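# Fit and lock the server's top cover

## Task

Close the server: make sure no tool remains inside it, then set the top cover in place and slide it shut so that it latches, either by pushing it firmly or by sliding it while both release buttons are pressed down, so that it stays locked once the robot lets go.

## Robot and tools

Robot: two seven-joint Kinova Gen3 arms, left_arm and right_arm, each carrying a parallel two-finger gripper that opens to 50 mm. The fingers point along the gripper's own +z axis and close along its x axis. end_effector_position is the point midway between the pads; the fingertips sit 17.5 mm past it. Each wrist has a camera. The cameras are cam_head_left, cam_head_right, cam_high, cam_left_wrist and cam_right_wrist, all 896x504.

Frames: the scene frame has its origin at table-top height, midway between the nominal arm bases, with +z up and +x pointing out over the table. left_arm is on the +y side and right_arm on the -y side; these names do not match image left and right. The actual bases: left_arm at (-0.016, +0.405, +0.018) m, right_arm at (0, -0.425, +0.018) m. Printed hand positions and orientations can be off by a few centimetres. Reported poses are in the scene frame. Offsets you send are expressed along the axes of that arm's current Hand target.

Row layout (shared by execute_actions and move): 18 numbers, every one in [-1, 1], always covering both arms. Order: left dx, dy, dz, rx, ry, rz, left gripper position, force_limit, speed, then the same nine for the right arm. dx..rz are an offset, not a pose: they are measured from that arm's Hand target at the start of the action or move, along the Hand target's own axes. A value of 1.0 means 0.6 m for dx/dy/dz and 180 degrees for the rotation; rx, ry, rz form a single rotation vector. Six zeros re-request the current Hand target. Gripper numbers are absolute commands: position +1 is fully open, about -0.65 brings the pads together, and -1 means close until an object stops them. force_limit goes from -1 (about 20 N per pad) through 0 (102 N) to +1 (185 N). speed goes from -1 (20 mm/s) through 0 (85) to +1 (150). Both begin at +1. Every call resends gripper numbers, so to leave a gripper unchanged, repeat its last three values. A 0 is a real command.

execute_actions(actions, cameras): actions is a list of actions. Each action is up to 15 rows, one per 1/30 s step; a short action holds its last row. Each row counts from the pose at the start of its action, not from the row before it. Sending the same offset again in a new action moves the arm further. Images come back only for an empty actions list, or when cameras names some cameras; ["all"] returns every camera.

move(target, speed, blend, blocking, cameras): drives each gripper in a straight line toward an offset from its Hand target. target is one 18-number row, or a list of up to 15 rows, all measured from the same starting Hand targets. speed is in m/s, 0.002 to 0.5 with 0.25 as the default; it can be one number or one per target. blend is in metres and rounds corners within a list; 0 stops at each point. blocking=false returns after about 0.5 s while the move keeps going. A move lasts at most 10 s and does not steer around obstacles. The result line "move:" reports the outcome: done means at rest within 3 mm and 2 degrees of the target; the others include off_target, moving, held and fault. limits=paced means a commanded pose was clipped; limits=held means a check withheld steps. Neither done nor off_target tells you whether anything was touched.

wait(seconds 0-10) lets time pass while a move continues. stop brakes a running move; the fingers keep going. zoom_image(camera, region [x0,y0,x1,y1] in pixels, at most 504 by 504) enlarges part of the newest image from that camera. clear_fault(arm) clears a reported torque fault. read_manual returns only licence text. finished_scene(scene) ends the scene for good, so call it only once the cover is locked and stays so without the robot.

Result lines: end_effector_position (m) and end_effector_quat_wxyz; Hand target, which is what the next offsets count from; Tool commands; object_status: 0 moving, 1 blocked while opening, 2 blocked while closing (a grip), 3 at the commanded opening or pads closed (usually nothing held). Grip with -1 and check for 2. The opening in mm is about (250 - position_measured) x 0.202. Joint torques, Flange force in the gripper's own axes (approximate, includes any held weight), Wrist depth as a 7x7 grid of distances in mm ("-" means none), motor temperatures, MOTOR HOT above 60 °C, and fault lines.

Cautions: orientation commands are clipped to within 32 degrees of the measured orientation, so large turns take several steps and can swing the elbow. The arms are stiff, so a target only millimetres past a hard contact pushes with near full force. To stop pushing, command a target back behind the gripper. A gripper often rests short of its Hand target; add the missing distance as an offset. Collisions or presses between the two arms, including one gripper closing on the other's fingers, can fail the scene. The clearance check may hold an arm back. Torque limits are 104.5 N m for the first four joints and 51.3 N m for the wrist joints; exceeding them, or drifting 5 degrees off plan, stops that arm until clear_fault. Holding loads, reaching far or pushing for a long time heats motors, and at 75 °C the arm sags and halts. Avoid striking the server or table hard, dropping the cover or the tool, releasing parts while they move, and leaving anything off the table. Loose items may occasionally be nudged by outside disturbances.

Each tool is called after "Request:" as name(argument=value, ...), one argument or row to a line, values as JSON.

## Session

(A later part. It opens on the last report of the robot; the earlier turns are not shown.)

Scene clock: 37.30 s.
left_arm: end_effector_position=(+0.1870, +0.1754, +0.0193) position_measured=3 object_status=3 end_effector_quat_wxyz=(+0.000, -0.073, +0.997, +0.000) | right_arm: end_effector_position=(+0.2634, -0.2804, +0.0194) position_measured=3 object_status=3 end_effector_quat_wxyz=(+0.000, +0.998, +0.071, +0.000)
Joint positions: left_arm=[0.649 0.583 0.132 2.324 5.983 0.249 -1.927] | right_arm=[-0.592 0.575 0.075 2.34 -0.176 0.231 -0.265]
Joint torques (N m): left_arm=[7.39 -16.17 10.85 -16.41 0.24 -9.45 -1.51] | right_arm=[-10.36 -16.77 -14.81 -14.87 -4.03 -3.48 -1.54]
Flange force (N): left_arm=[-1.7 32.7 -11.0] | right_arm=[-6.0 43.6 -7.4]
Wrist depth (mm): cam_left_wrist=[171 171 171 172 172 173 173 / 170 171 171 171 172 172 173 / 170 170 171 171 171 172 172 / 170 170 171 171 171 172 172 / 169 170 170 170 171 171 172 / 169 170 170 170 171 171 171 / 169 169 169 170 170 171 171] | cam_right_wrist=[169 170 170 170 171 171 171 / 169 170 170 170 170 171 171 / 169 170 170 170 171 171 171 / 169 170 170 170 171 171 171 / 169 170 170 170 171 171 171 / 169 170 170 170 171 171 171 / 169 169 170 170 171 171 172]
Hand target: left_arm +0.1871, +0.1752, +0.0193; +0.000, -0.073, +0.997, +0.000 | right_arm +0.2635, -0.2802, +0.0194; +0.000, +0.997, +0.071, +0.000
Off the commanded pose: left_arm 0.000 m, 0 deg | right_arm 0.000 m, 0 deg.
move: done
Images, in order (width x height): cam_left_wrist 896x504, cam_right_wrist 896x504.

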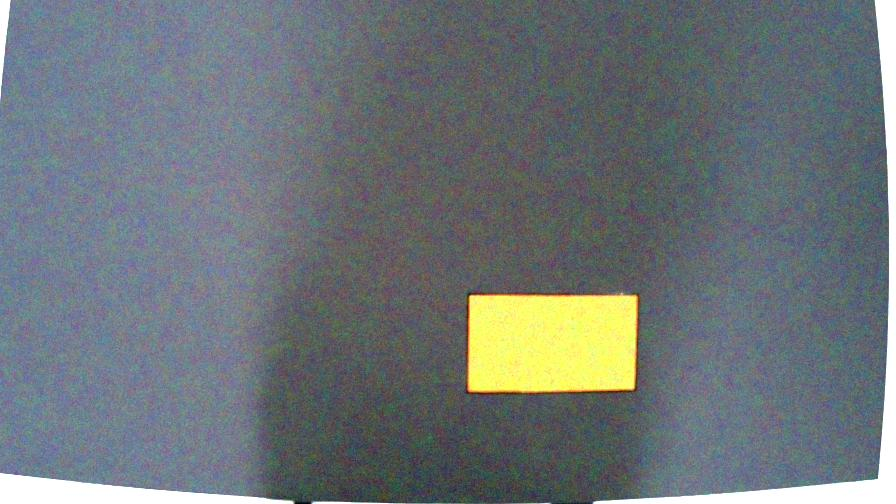

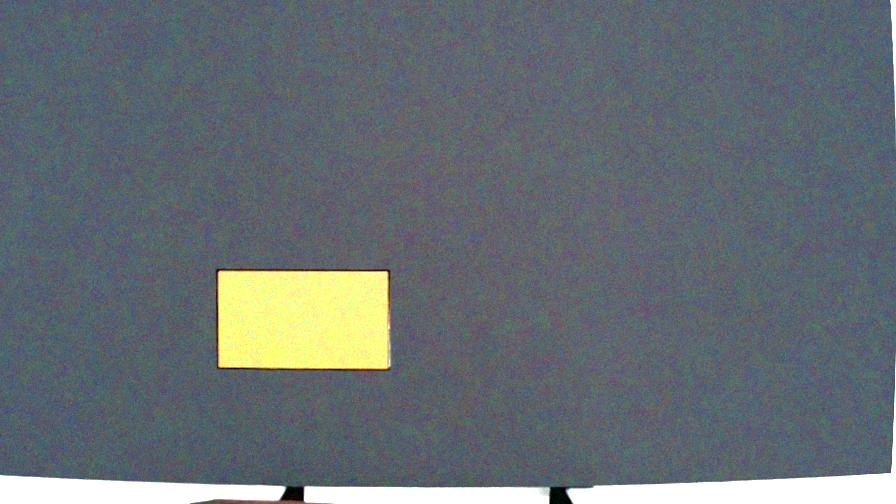

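Request:
move(
  target=[
    [0,-0.0012,0,0,0,0,1,0,-0.7,0,-0.0005,0,0,0,0,1,0,-0.7],
    [0,-0.0012,-0.0167,0,0,0,1,0,-0.7,0,-0.0005,-0.0167,0,0,0,1,0,-0.7],
    [0,-0.0012,-0.0833,0,0,0,1,0,-0.7,0,-0.0005,-0.0833,0,0,0,1,0,-0.7],
  ],
  speed=[0.02,0.03,0.05],
  cameras=["cam_left_wrist","cam_right_wrist","cam_head_left"],
)

Scene clock: 44.23 s.
left_arm: end_effector_position=(+0.1871, +0.1745, +0.0693) position_measured=3 object_status=3 end_effector_quat_wxyz=(+0.000, -0.073, +0.997, +0.000) | right_arm: end_effector_position=(+0.2634, -0.2799, +0.0694) position_measured=3 object_status=3 end_effector_quat_wxyz=(+0.000, +0.998, +0.071, +0.000)
Joint positions: left_arm=[0.57 0.438 0.233 2.288 6.048 0.436 -1.983] | right_arm=[-0.646 0.423 0.14 2.304 -0.139 0.422 -0.299]
Joint torques (N m): left_arm=[9.5 -18.81 12.98 -22.69 1.76 -11.6 -1.71] | right_arm=[-9.14 -21.39 -12.08 -19.83 -6.12 -4.89 -1.43]
Flange force (N): left_arm=[-3.3 41.2 2.9] | right_arm=[-10.4 41.0 12.7]
Wrist depth (mm): cam_left_wrist=[- - 170 181 192 208 238 / - - 171 182 194 210 238 / - - 172 183 194 210 238 / - 166 173 183 196 212 236 / - 167 173 184 196 213 237 / - - 174 185 197 214 236 / - 166 173 185 201 235 236] | cam_right_wrist=[195 183 171 - - - - / 194 182 169 - - - - / 193 181 170 - - - - / 191 180 169 - - - - / 190 179 168 - - - - / 189 178 169 - - - - / 233 178 168 - - - -]
Hand target: left_arm +0.1872, +0.1745, +0.0693; +0.000, -0.073, +0.997, +0.000 | right_arm +0.2634, -0.2799, +0.0694; +0.000, +0.998, +0.071, +0.000
Off the commanded pose: left_arm 0.000 m, 0 deg | right_arm 0.000 m, 0 deg.
move: done
Images, in order (width x height): cam_head_left 896x504, cam_left_wrist 896x504, cam_right_wrist 896x504.

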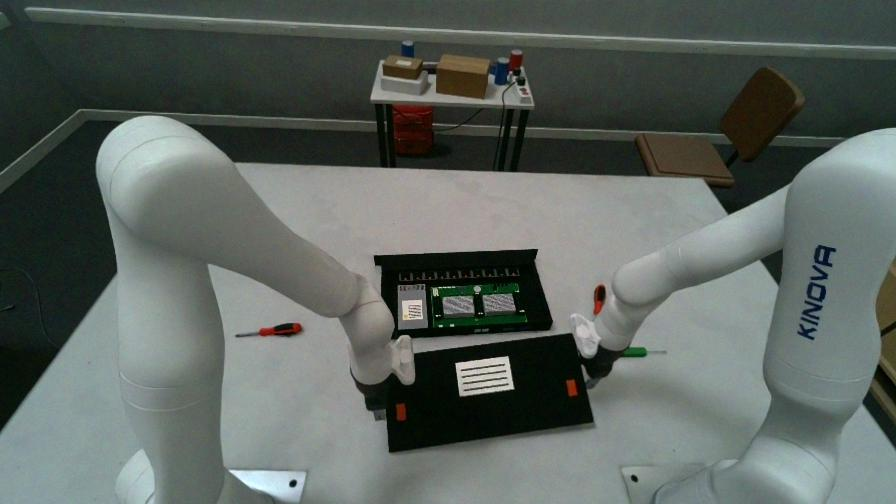

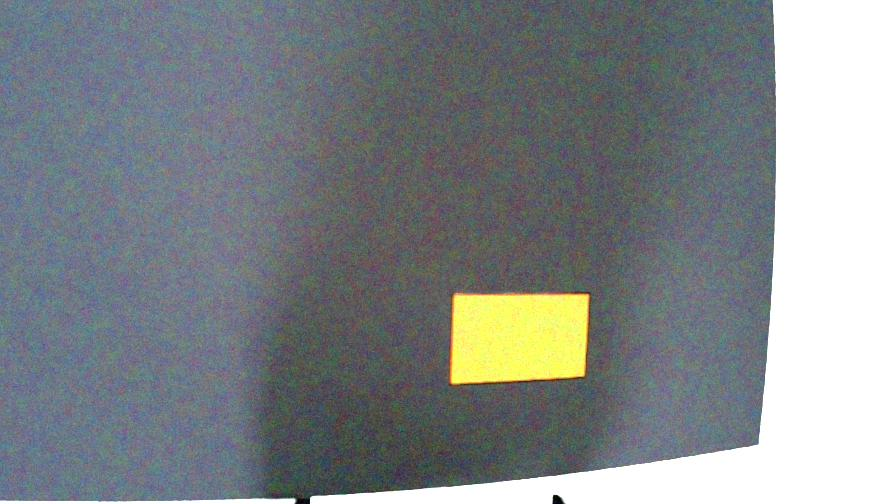

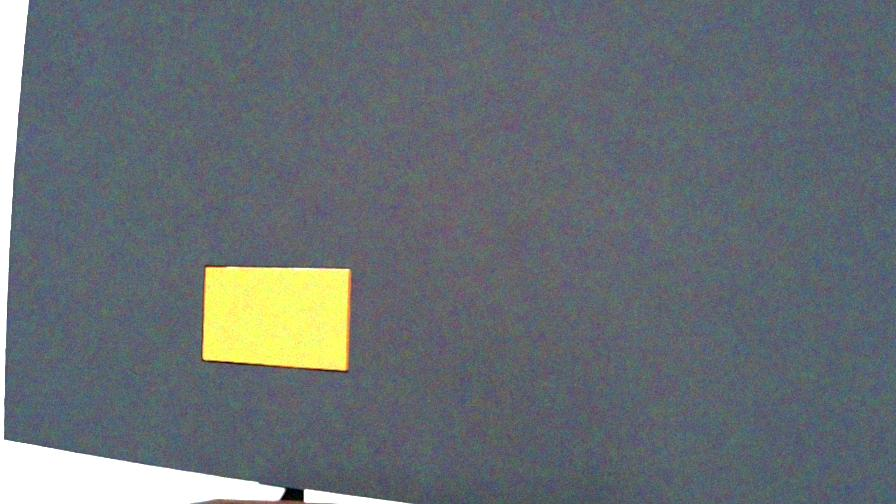

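Request:
move(
  target=[
    [0,0,0.0833,0,0,0,1,0,-0.7,0,0,0.0833,0,0,0,1,0,-0.7],
    [0,0.0083,0.0833,0,0,0,1,0,-0.7,0,0.0083,0.0833,0,0,0,1,0,-0.7],
  ],
  speed=[0.05,0.03],
  cameras=["cam_left_wrist","cam_right_wrist"],
)

Scene clock: 46.43 s.
left_arm: end_effector_position=(+0.1865, +0.1794, +0.0193) position_measured=3 object_status=3 end_effector_quat_wxyz=(+0.000, -0.073, +0.997, +0.000) | right_arm: end_effector_position=(+0.2641, -0.2848, +0.0194) position_measured=3 object_status=3 end_effector_quat_wxyz=(+0.000, +0.998, +0.071, +0.000)
Joint positions: left_arm=[0.642 0.581 0.13 2.335 5.977 0.241 -1.93] | right_arm=[-0.577 0.574 0.073 2.345 -0.174 0.227 -0.253]
Joint torques (N m): left_arm=[0.53 -13.28 0.14 -2.38 0.05 -0.37 -0.3] | right_arm=[0.38 -14.66 0.1 -4.16 0.37 0.33 -0.28]
Flange force (N): left_arm=[-1.4 0.1 -5.0] | right_arm=[-6.3 0.9 5.7]
Wrist depth (mm): cam_left_wrist=[172 172 172 172 173 174 174 / 171 172 172 172 172 173 173 / 171 171 172 172 172 173 173 / 171 171 171 171 172 172 172 / 170 171 171 171 172 172 172 / 170 170 170 171 171 172 172 / 170 170 170 170 171 171 171] | cam_right_wrist=[170 170 170 170 171 171 172 / 169 170 170 171 171 172 172 / 169 170 170 171 171 171 172 / 169 170 170 170 171 171 172 / 169 170 170 170 171 171 171 / 169 170 170 170 171 171 172 / 184 185 170 185 171 171 172]
Hand target: left_arm +0.1864, +0.1794, +0.0193; +0.000, -0.073, +0.997, +0.000 | right_arm +0.2641, -0.2848, +0.0194; +0.000, +0.998, +0.071, +0.000
Off the commanded pose: left_arm 0.000 m, 0 deg | right_arm 0.000 m, 0 deg.
move: done
Images, in order (width x height): cam_left_wrist 896x504, cam_right_wrist 896x504.

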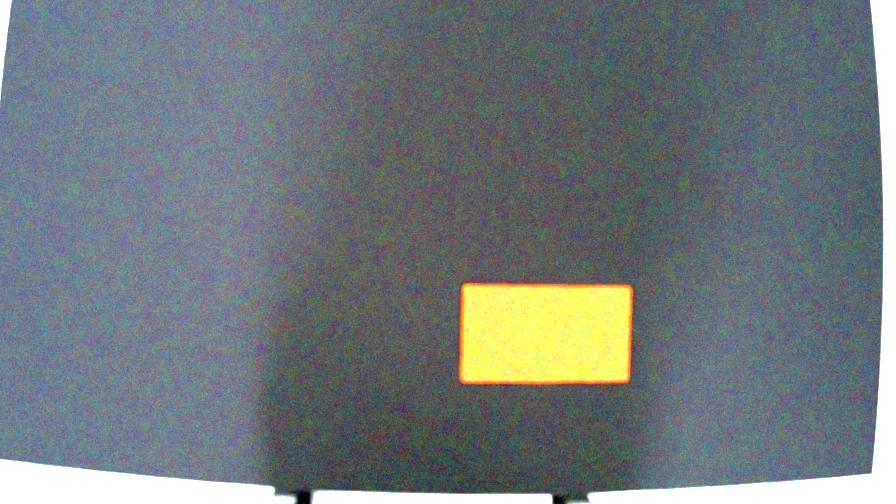

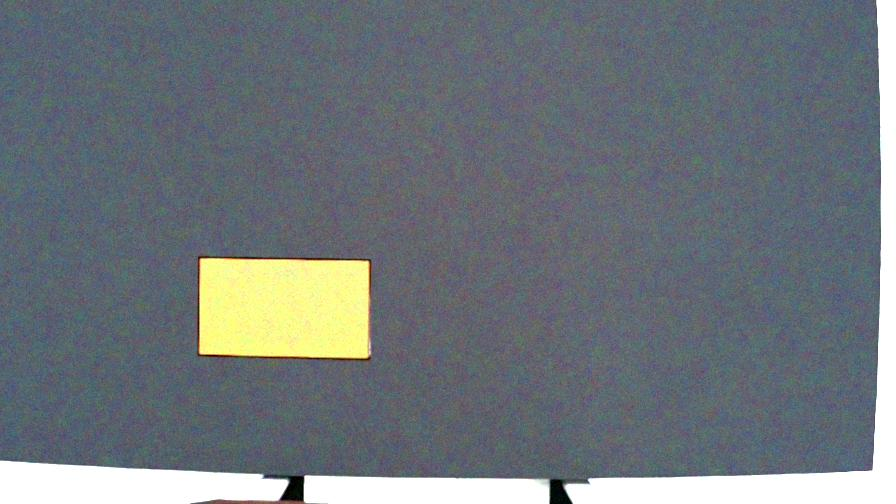

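Request:
move(
  target=[
    [0.0043,0.003,0,0,0,0.0039,1,0,-0.7,-0.016,0.003,0,0,0,0.0039,1,0,-0.7],
    [0.0043,-0.0105,0,0,0,0.0039,1,0,-0.7,-0.016,-0.0105,0,0,0,0.0039,1,0,-0.7],
  ],
  speed=[0.05,0.02],
  cameras=["cam_left_wrist","cam_right_wrist"],
)

Scene clock: 47.97 s.
left_arm: end_effector_position=(+0.1847, +0.1730, +0.0193) position_measured=3 object_status=3 end_effector_quat_wxyz=(+0.000, -0.067, +0.998, +0.000) | right_arm: end_effector_position=(+0.2536, -0.2802, +0.0194) position_measured=3 object_status=3 end_effector_quat_wxyz=(+0.001, +0.998, +0.064, +0.000)
Joint positions: left_arm=[0.658 0.584 0.134 2.323 5.979 0.25 -1.925] | right_arm=[-0.611 0.569 0.075 2.367 -0.191 0.211 -0.281]
Joint torques (N m): left_arm=[12.43 -18.33 18.4 -26.11 0.51 -15.59 -2.27] | right_arm=[-15.93 -19.56 -23.72 -24.73 -6.58 -7.19 -2.46]
Flange force (N): left_arm=[-2.8 56.3 -13.9] | right_arm=[-8.6 70.2 -16.1]
Wrist depth (mm): cam_left_wrist=[170 170 171 171 171 172 172 / 170 170 170 171 171 172 172 / 169 170 171 171 171 171 172 / 169 170 170 171 171 171 172 / 169 169 170 170 170 171 171 / 169 169 170 170 170 171 171 / 168 169 169 170 170 171 171] | cam_right_wrist=[169 169 170 170 170 171 171 / 169 169 170 170 170 170 171 / 169 169 170 170 170 171 171 / 169 169 170 170 170 171 171 / 169 170 170 170 170 171 171 / 169 169 170 170 170 171 171 / 169 170 170 170 170 171 171]
Hand target: left_arm +0.1848, +0.1728, +0.0193; +0.000, -0.067, +0.998, +0.000 | right_arm +0.2537, -0.2800, +0.0194; +0.000, +0.998, +0.065, +0.000
Off the commanded pose: left_arm 0.000 m, 0 deg | right_arm 0.000 m, 0 deg.
move: done
Images, in order (width x height): cam_left_wrist 896x504, cam_right_wrist 896x504.

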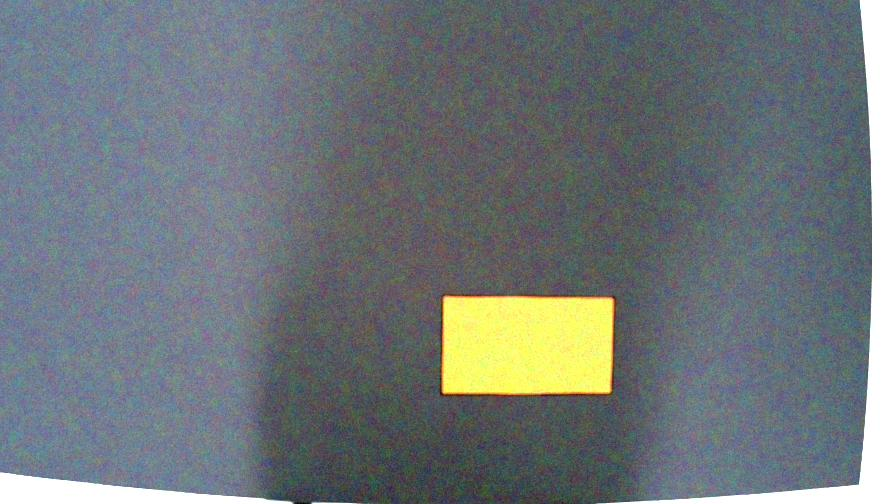

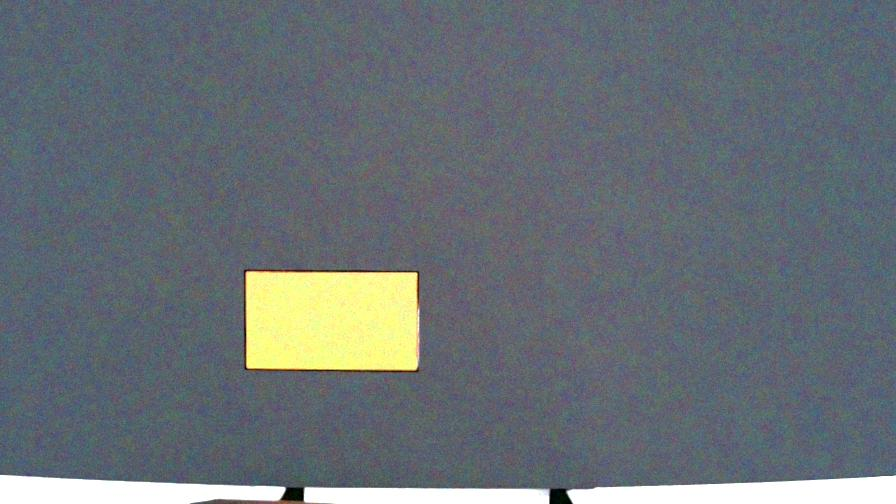

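Request:
move(
  target=[0,0,-0.03,0,0,0,1,0,-0.7,0,0.0,-0.03,0,0,0,1,0,-0.7],
  speed=0.03,
  cameras=["cam_left_wrist","cam_right_wrist"],
)

Scene clock: 49.07 s.
left_arm: end_effector_position=(+0.1848, +0.1728, +0.0373) position_measured=3 object_status=3 end_effector_quat_wxyz=(+0.000, -0.067, +0.998, +0.000) | right_arm: end_effector_position=(+0.2537, -0.2800, +0.0374) position_measured=3 object_status=3 end_effector_quat_wxyz=(+0.000, +0.998, +0.065, +0.000)
Joint positions: left_arm=[0.628 0.53 0.173 2.314 5.998 0.316 -1.941] | right_arm=[-0.633 0.511 0.103 2.356 -0.18 0.281 -0.29]
Joint torques (N m): left_arm=[14.08 -24.05 20.13 -30.32 1.23 -17.25 -2.35] | right_arm=[-12.43 -25.64 -17.74 -26.22 -6.69 -7.48 -2.2]
Flange force (N): left_arm=[-5.6 61.1 5.1] | right_arm=[-14.1 58.6 10.8]
Wrist depth (mm): cam_left_wrist=[170 170 170 171 171 172 172 / 170 170 170 171 171 171 172 / 169 170 170 170 171 171 172 / 169 169 170 170 171 171 171 / 169 169 170 170 170 171 171 / 169 169 170 170 170 171 171 / 169 169 169 170 170 170 171] | cam_right_wrist=[169 169 170 170 170 171 171 / 169 170 170 170 170 171 171 / 169 169 170 170 170 171 171 / 169 170 170 170 170 171 171 / 169 169 170 170 171 171 171 / 169 169 170 170 170 171 171 / 169 169 170 170 170 171 171]
Hand target: left_arm +0.1848, +0.1728, +0.0373; +0.000, -0.067, +0.998, +0.000 | right_arm +0.2537, -0.2800, +0.0374; +0.000, +0.998, +0.065, +0.000
Off the commanded pose: left_arm 0.000 m, 0 deg | right_arm 0.000 m, 0 deg.
move: done
Images, in order (width x height): cam_left_wrist 896x504, cam_right_wrist 896x504.

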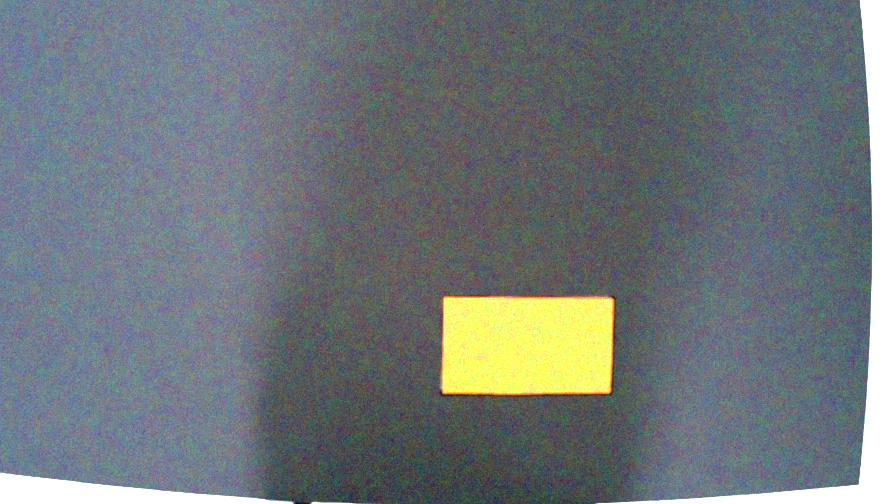

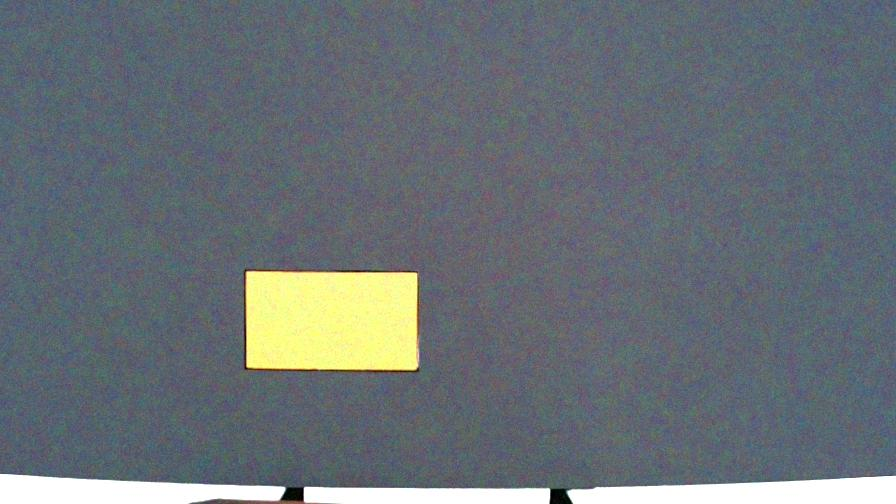

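Request:
move(
  target=[
    [0,0,-0.0795,0,0,0,1,0,-0.7,0,0,-0.0795,0,0,0,1,0,-0.7],
    [-0.45665,0.01818,-0.0795,0,0,0.0211,1,0,-0.7,0.40588,-0.0205,-0.0795,0,0,0.0211,1,0,-0.7],
  ],
  speed=[0.05,0.08],
  cameras=["all"],
)

Request:
zoom_image(
  camera="cam_head_left",
  region=[355, 230, 575, 370],
)

Scene clock: 55.23 s.
left_arm: end_effector_position=(+0.4549, +0.2200, +0.0851) position_measured=3 object_status=3 end_effector_quat_wxyz=(+0.000, -0.034, +0.999, +0.000) | right_arm: end_effector_position=(+0.4936, -0.2364, +0.0850) position_measured=3 object_status=3 end_effector_quat_wxyz=(+0.000, +1.000, +0.031, +0.000)
Joint positions: left_arm=[0.127 0.717 0.293 1.608 6.029 0.854 -2.537] | right_arm=[-0.473 0.748 0.185 1.516 -0.161 0.894 -0.221]
Joint torques (N m): left_arm=[21.27 -23.1 25.23 -12.33 8.7 -6.48 -1.77] | right_arm=[-17.57 -30.1 -18.04 -20.76 -10.84 -4.34 -1.6]
Flange force (N): left_arm=[-5.9 39.6 3.4] | right_arm=[-11.6 41.5 8.7]
Wrist depth (mm): cam_left_wrist=[171 171 171 171 172 172 173 / 170 170 171 171 172 172 173 / 170 170 170 171 171 172 172 / 169 170 170 171 171 171 172 / 169 170 170 170 171 171 172 / 169 169 170 170 171 171 172 / 169 169 169 170 170 170 171] | cam_right_wrist=[169 169 170 170 170 170 171 / 169 169 170 170 170 170 171 / 169 169 170 170 170 170 171 / 169 169 170 170 170 171 171 / 169 169 170 170 170 170 171 / 169 169 170 170 170 171 171 / 169 170 170 170 170 171 171]
Hand target: left_arm +0.4549, +0.2200, +0.0851; +0.000, -0.034, +0.999, +0.000 | right_arm +0.4937, -0.2364, +0.0850; +0.000, +1.000, +0.031, +0.000
Off the commanded pose: left_arm 0.000 m, 0 deg | right_arm 0.000 m, 0 deg.
move: done

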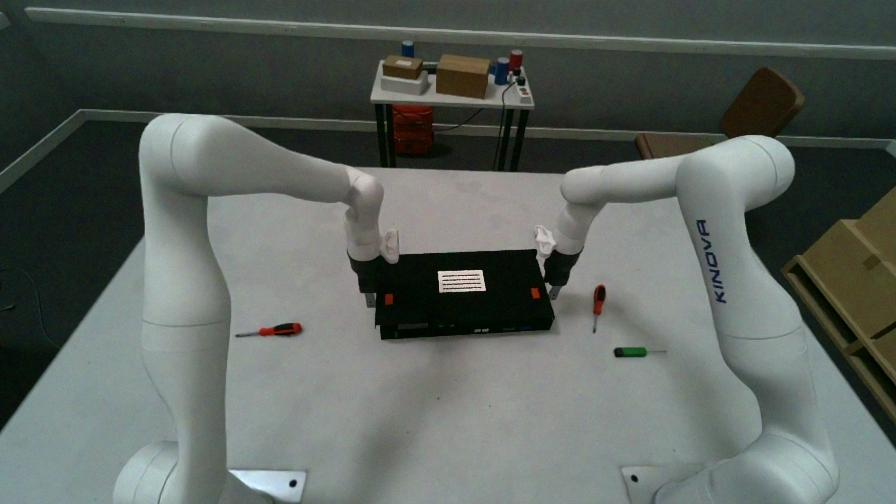

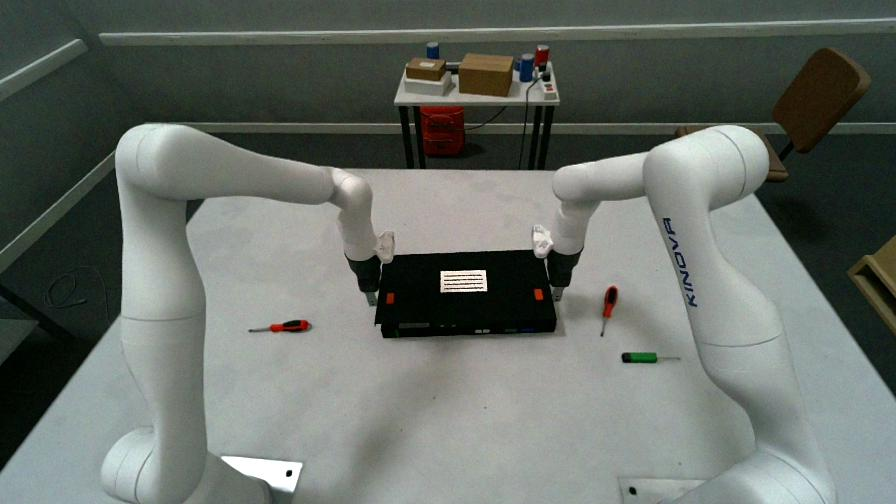

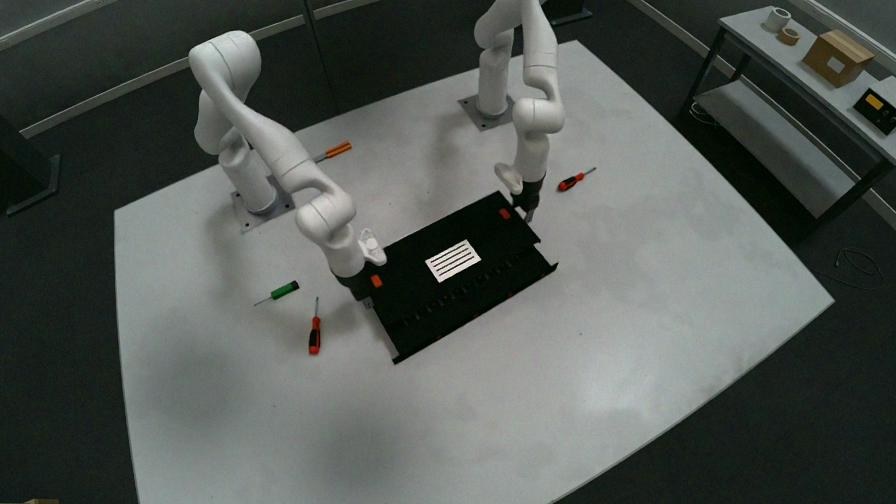

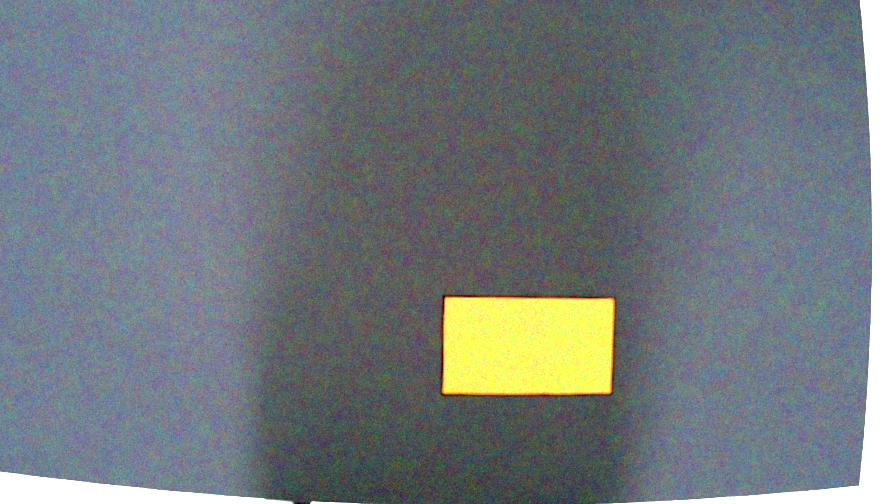

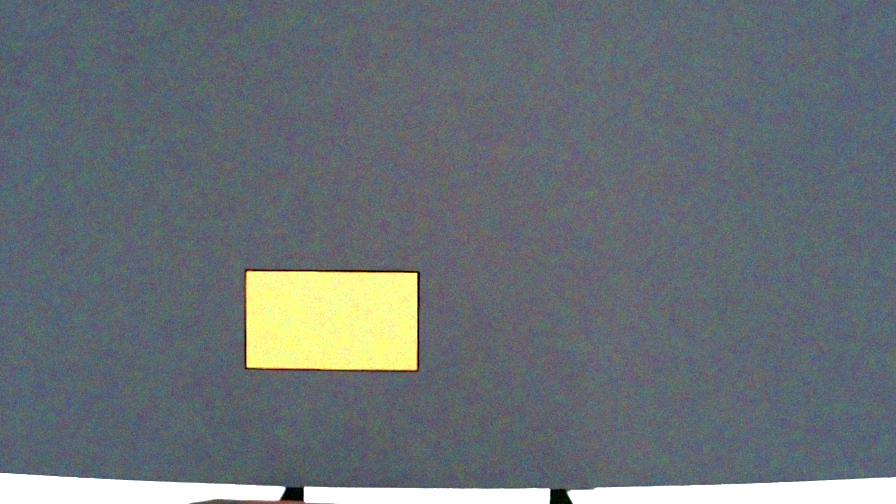

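Scaled by 2.291 from the camera's 896x504 image, which has a finer 1280x720 frame.

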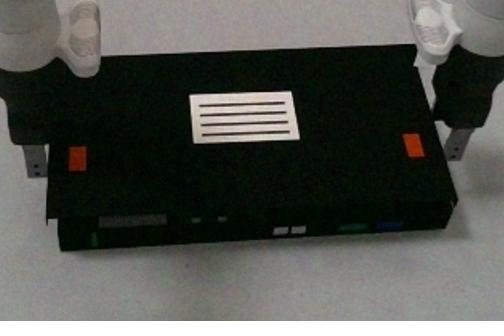

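Request:
zoom_image(
  camera="cam_head_left",
  region=[365, 300, 465, 350],
)

Request:
zoom_image(
  camera="cam_head_left",
  region=[465, 290, 565, 340],
)

Request:
zoom_image(
  camera="cam_high",
  region=[330, 180, 570, 370],
)

Scaled by 5.040 from the camera's 896x504 image, which has a finer 1280x720 frame.

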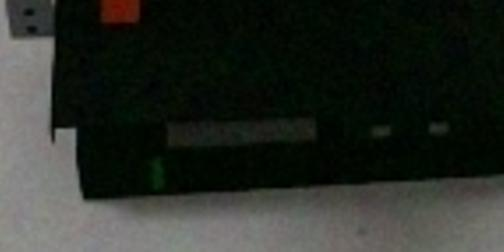

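Scaled by 5.040 from the camera's 896x504 image, which has a finer 1280x720 frame.

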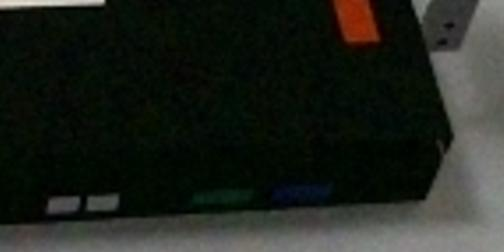

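Scaled by 2.100 from the camera's 896x504 image, which has a finer 1280x720 frame.

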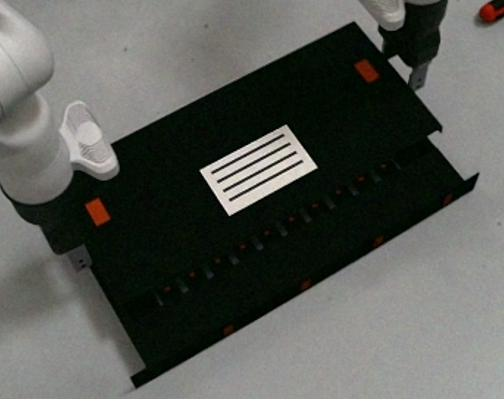

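Request:
zoom_image(
  camera="cam_head_right",
  region=[365, 295, 465, 345],
)

Request:
zoom_image(
  camera="cam_head_right",
  region=[475, 290, 575, 340],
)

Scaled by 5.040 from the camera's 896x504 image, which has a finer 1280x720 frame.

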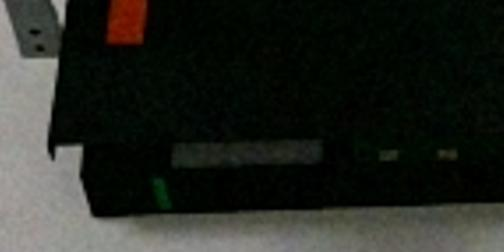

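Scaled by 5.040 from the camera's 896x504 image, which has a finer 1280x720 frame.

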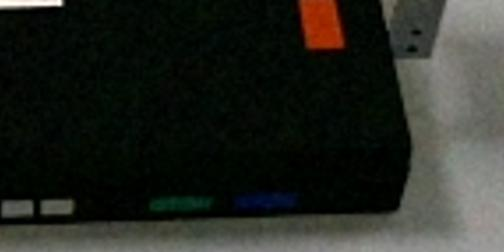

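Request:
move(
  target=[
    [0.0038,-0.0073,0,0,0,-0.0028,1,0,-0.7,0.0028,0.0073,0,0,0,-0.0028,1,0,-0.7],
    [0.0038,-0.0073,0.04,0,0,-0.0028,1,0,-0.7,0.0028,0.0073,0.04,0,0,-0.0028,1,0,-0.7],
  ],
  speed=[0.03,0.03],
  cameras=["all"],
)

Request:
zoom_image(
  camera="cam_head_left",
  region=[365, 300, 465, 350],
)

Request:
zoom_image(
  camera="cam_head_left",
  region=[465, 290, 565, 340],
)

Scene clock: 58.50 s.
left_arm: end_effector_position=(+0.4529, +0.2154, +0.0612) position_measured=3 object_status=3 end_effector_quat_wxyz=(+0.000, -0.038, +0.999, +0.000) | right_arm: end_effector_position=(+0.4956, -0.2408, +0.0610) position_measured=3 object_status=3 end_effector_quat_wxyz=(+0.000, +0.999, +0.036, +0.000)
Joint positions: left_arm=[0.147 0.755 0.277 1.627 6.018 0.797 -2.51] | right_arm=[-0.458 0.785 0.175 1.532 -0.165 0.839 -0.199]
Joint torques (N m): left_arm=[18.36 -23.17 22.25 -12.22 6.97 -5.81 -1.53] | right_arm=[-22.04 -19.29 -24.59 -14.03 -12.6 -2.91 -1.77]
Flange force (N): left_arm=[-2.5 35.6 3.2] | right_arm=[-5.6 48.3 -13.0]
Wrist depth (mm): cam_left_wrist=[170 170 170 170 171 171 171 / 169 170 170 170 171 171 171 / 169 169 170 170 170 171 172 / 169 169 170 170 171 171 171 / 169 169 170 170 170 171 171 / 169 169 169 170 170 170 171 / 169 169 169 170 170 170 171] | cam_right_wrist=[166 166 167 167 168 168 168 / 166 166 167 167 168 168 168 / 166 166 167 167 167 168 168 / 166 166 167 167 167 168 168 / 166 166 166 167 167 168 168 / 165 166 166 167 167 167 168 / 166 166 166 167 167 167 168]
Hand target: left_arm +0.4529, +0.2155, +0.0611; +0.000, -0.038, +0.999, +0.000 | right_arm +0.4956, -0.2407, +0.0610; +0.000, +0.999, +0.036, +0.000
Off the commanded pose: left_arm 0.000 m, 0 deg | right_arm 0.000 m, 0 deg.
move: done

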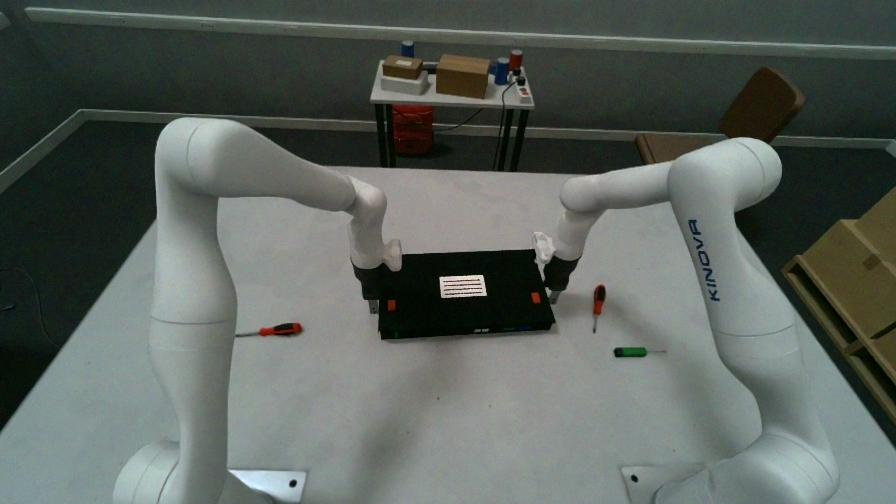

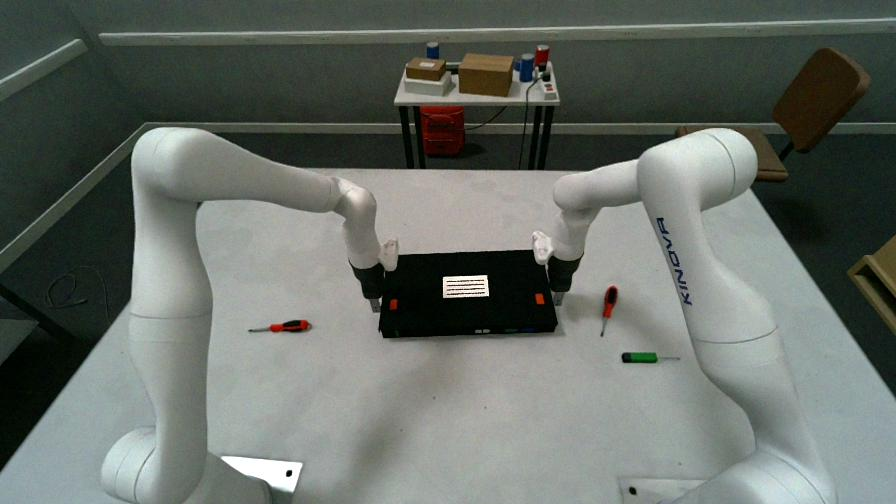

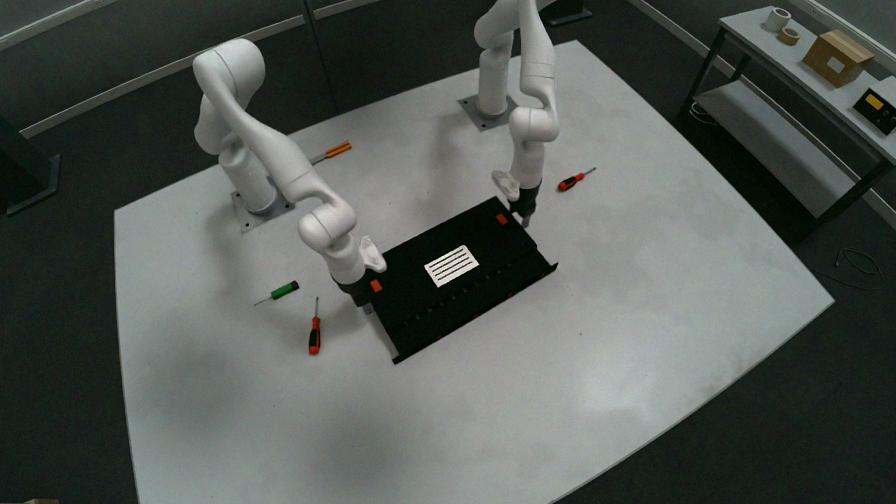

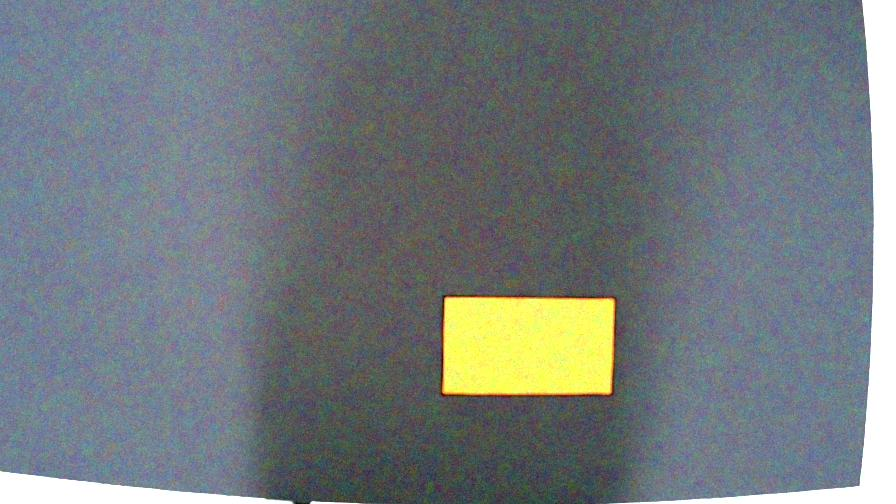

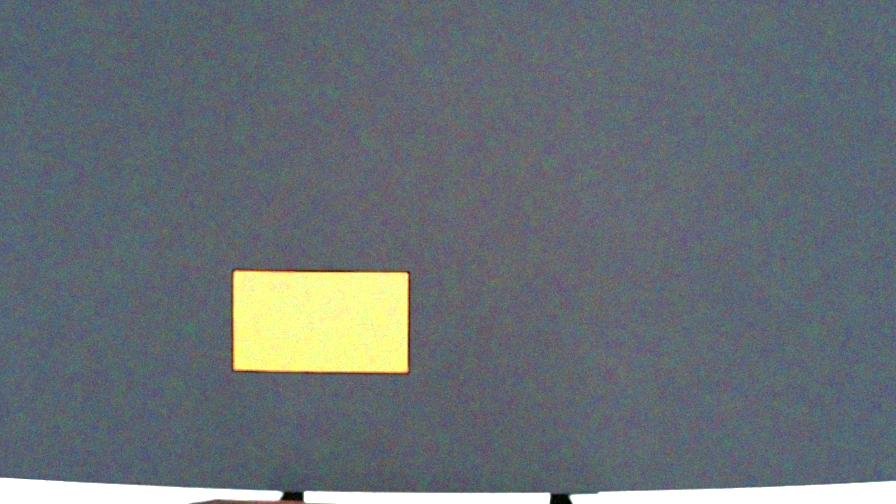

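Scaled by 5.040 from the camera's 896x504 image, which has a finer 1280x720 frame.

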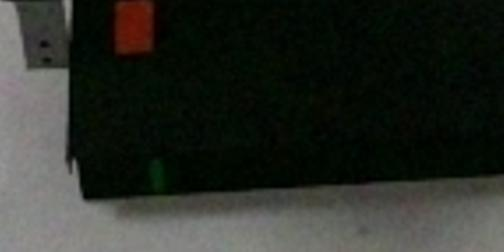

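Scaled by 5.040 from the camera's 896x504 image, which has a finer 1280x720 frame.

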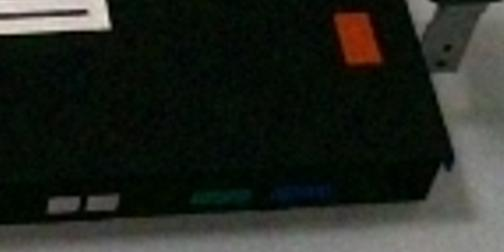

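Request:
move(
  target=[
    [0,0,-0.0067,0,0,0,1,0,-0.7,0,0.0,-0.0067,0,0,0,1,0,-0.7],
    [0,-0.0042,-0.0067,0,0,0,1,0,-0.7,0,0.0042,-0.0067,0,0,0,1,0,-0.7],
    [0,-0.0042,0.005,0,0,0,1,0,-0.7,0,0.0042,0.005,0,0,0,1,0,-0.7],
  ],
  speed=[0.03,0.02,0.02],
  cameras=["cam_left_wrist","cam_right_wrist"],
)

Scene clock: 60.37 s.
left_arm: end_effector_position=(+0.4531, +0.2130, +0.0582) position_measured=3 object_status=3 end_effector_quat_wxyz=(+0.000, -0.038, +0.999, +0.000) | right_arm: end_effector_position=(+0.4958, -0.2431, +0.0581) position_measured=3 object_status=3 end_effector_quat_wxyz=(+0.000, +0.999, +0.036, +0.000)
Joint positions: left_arm=[0.153 0.762 0.275 1.624 6.016 0.793 -2.504] | right_arm=[-0.453 0.788 0.174 1.537 -0.166 0.831 -0.194]
Joint torques (N m): left_arm=[22.25 -16.18 25.84 -12.55 8.18 -8.95 -1.75] | right_arm=[-16.4 -20.37 -17.86 -12.53 -9.04 -1.46 -1.32]
Flange force (N): left_arm=[1.6 45.7 -14.2] | right_arm=[-6.2 36.5 -7.1]
Wrist depth (mm): cam_left_wrist=[165 166 167 167 168 168 169 / 165 165 166 167 168 168 168 / 165 165 166 167 167 168 168 / 165 165 166 167 167 167 168 / - 165 166 166 167 168 168 / - 165 166 166 167 167 168 / - 165 165 166 167 167 168] | cam_right_wrist=[- - - - - - - / - - - - - - - / - - - - - - - / - - - - - - - / - - - - - - - / - - - - - - - / - - - - - - -]
Hand target: left_arm +0.4531, +0.2130, +0.0581; +0.000, -0.038, +0.999, +0.000 | right_arm +0.4958, -0.2431, +0.0580; +0.000, +0.999, +0.036, +0.000
Off the commanded pose: left_arm 0.000 m, 0 deg | right_arm 0.000 m, 0 deg.
move: done
Images, in order (width x height): cam_left_wrist 896x504, cam_right_wrist 896x504.

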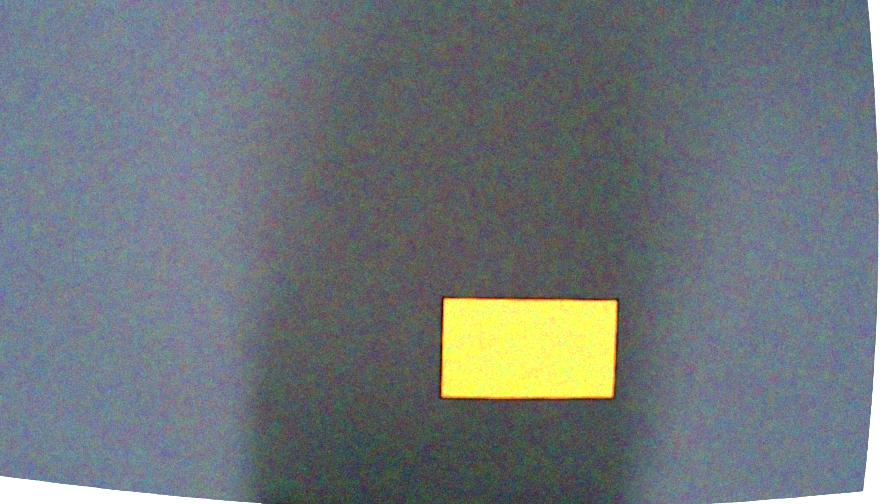

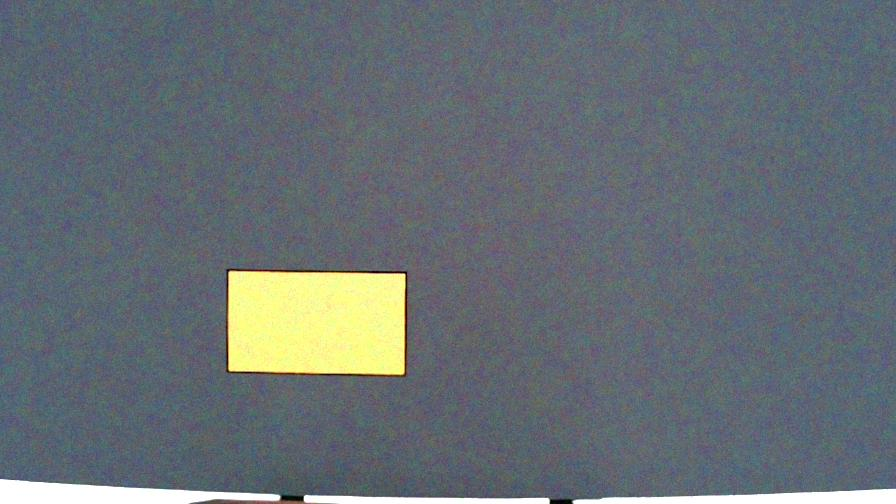

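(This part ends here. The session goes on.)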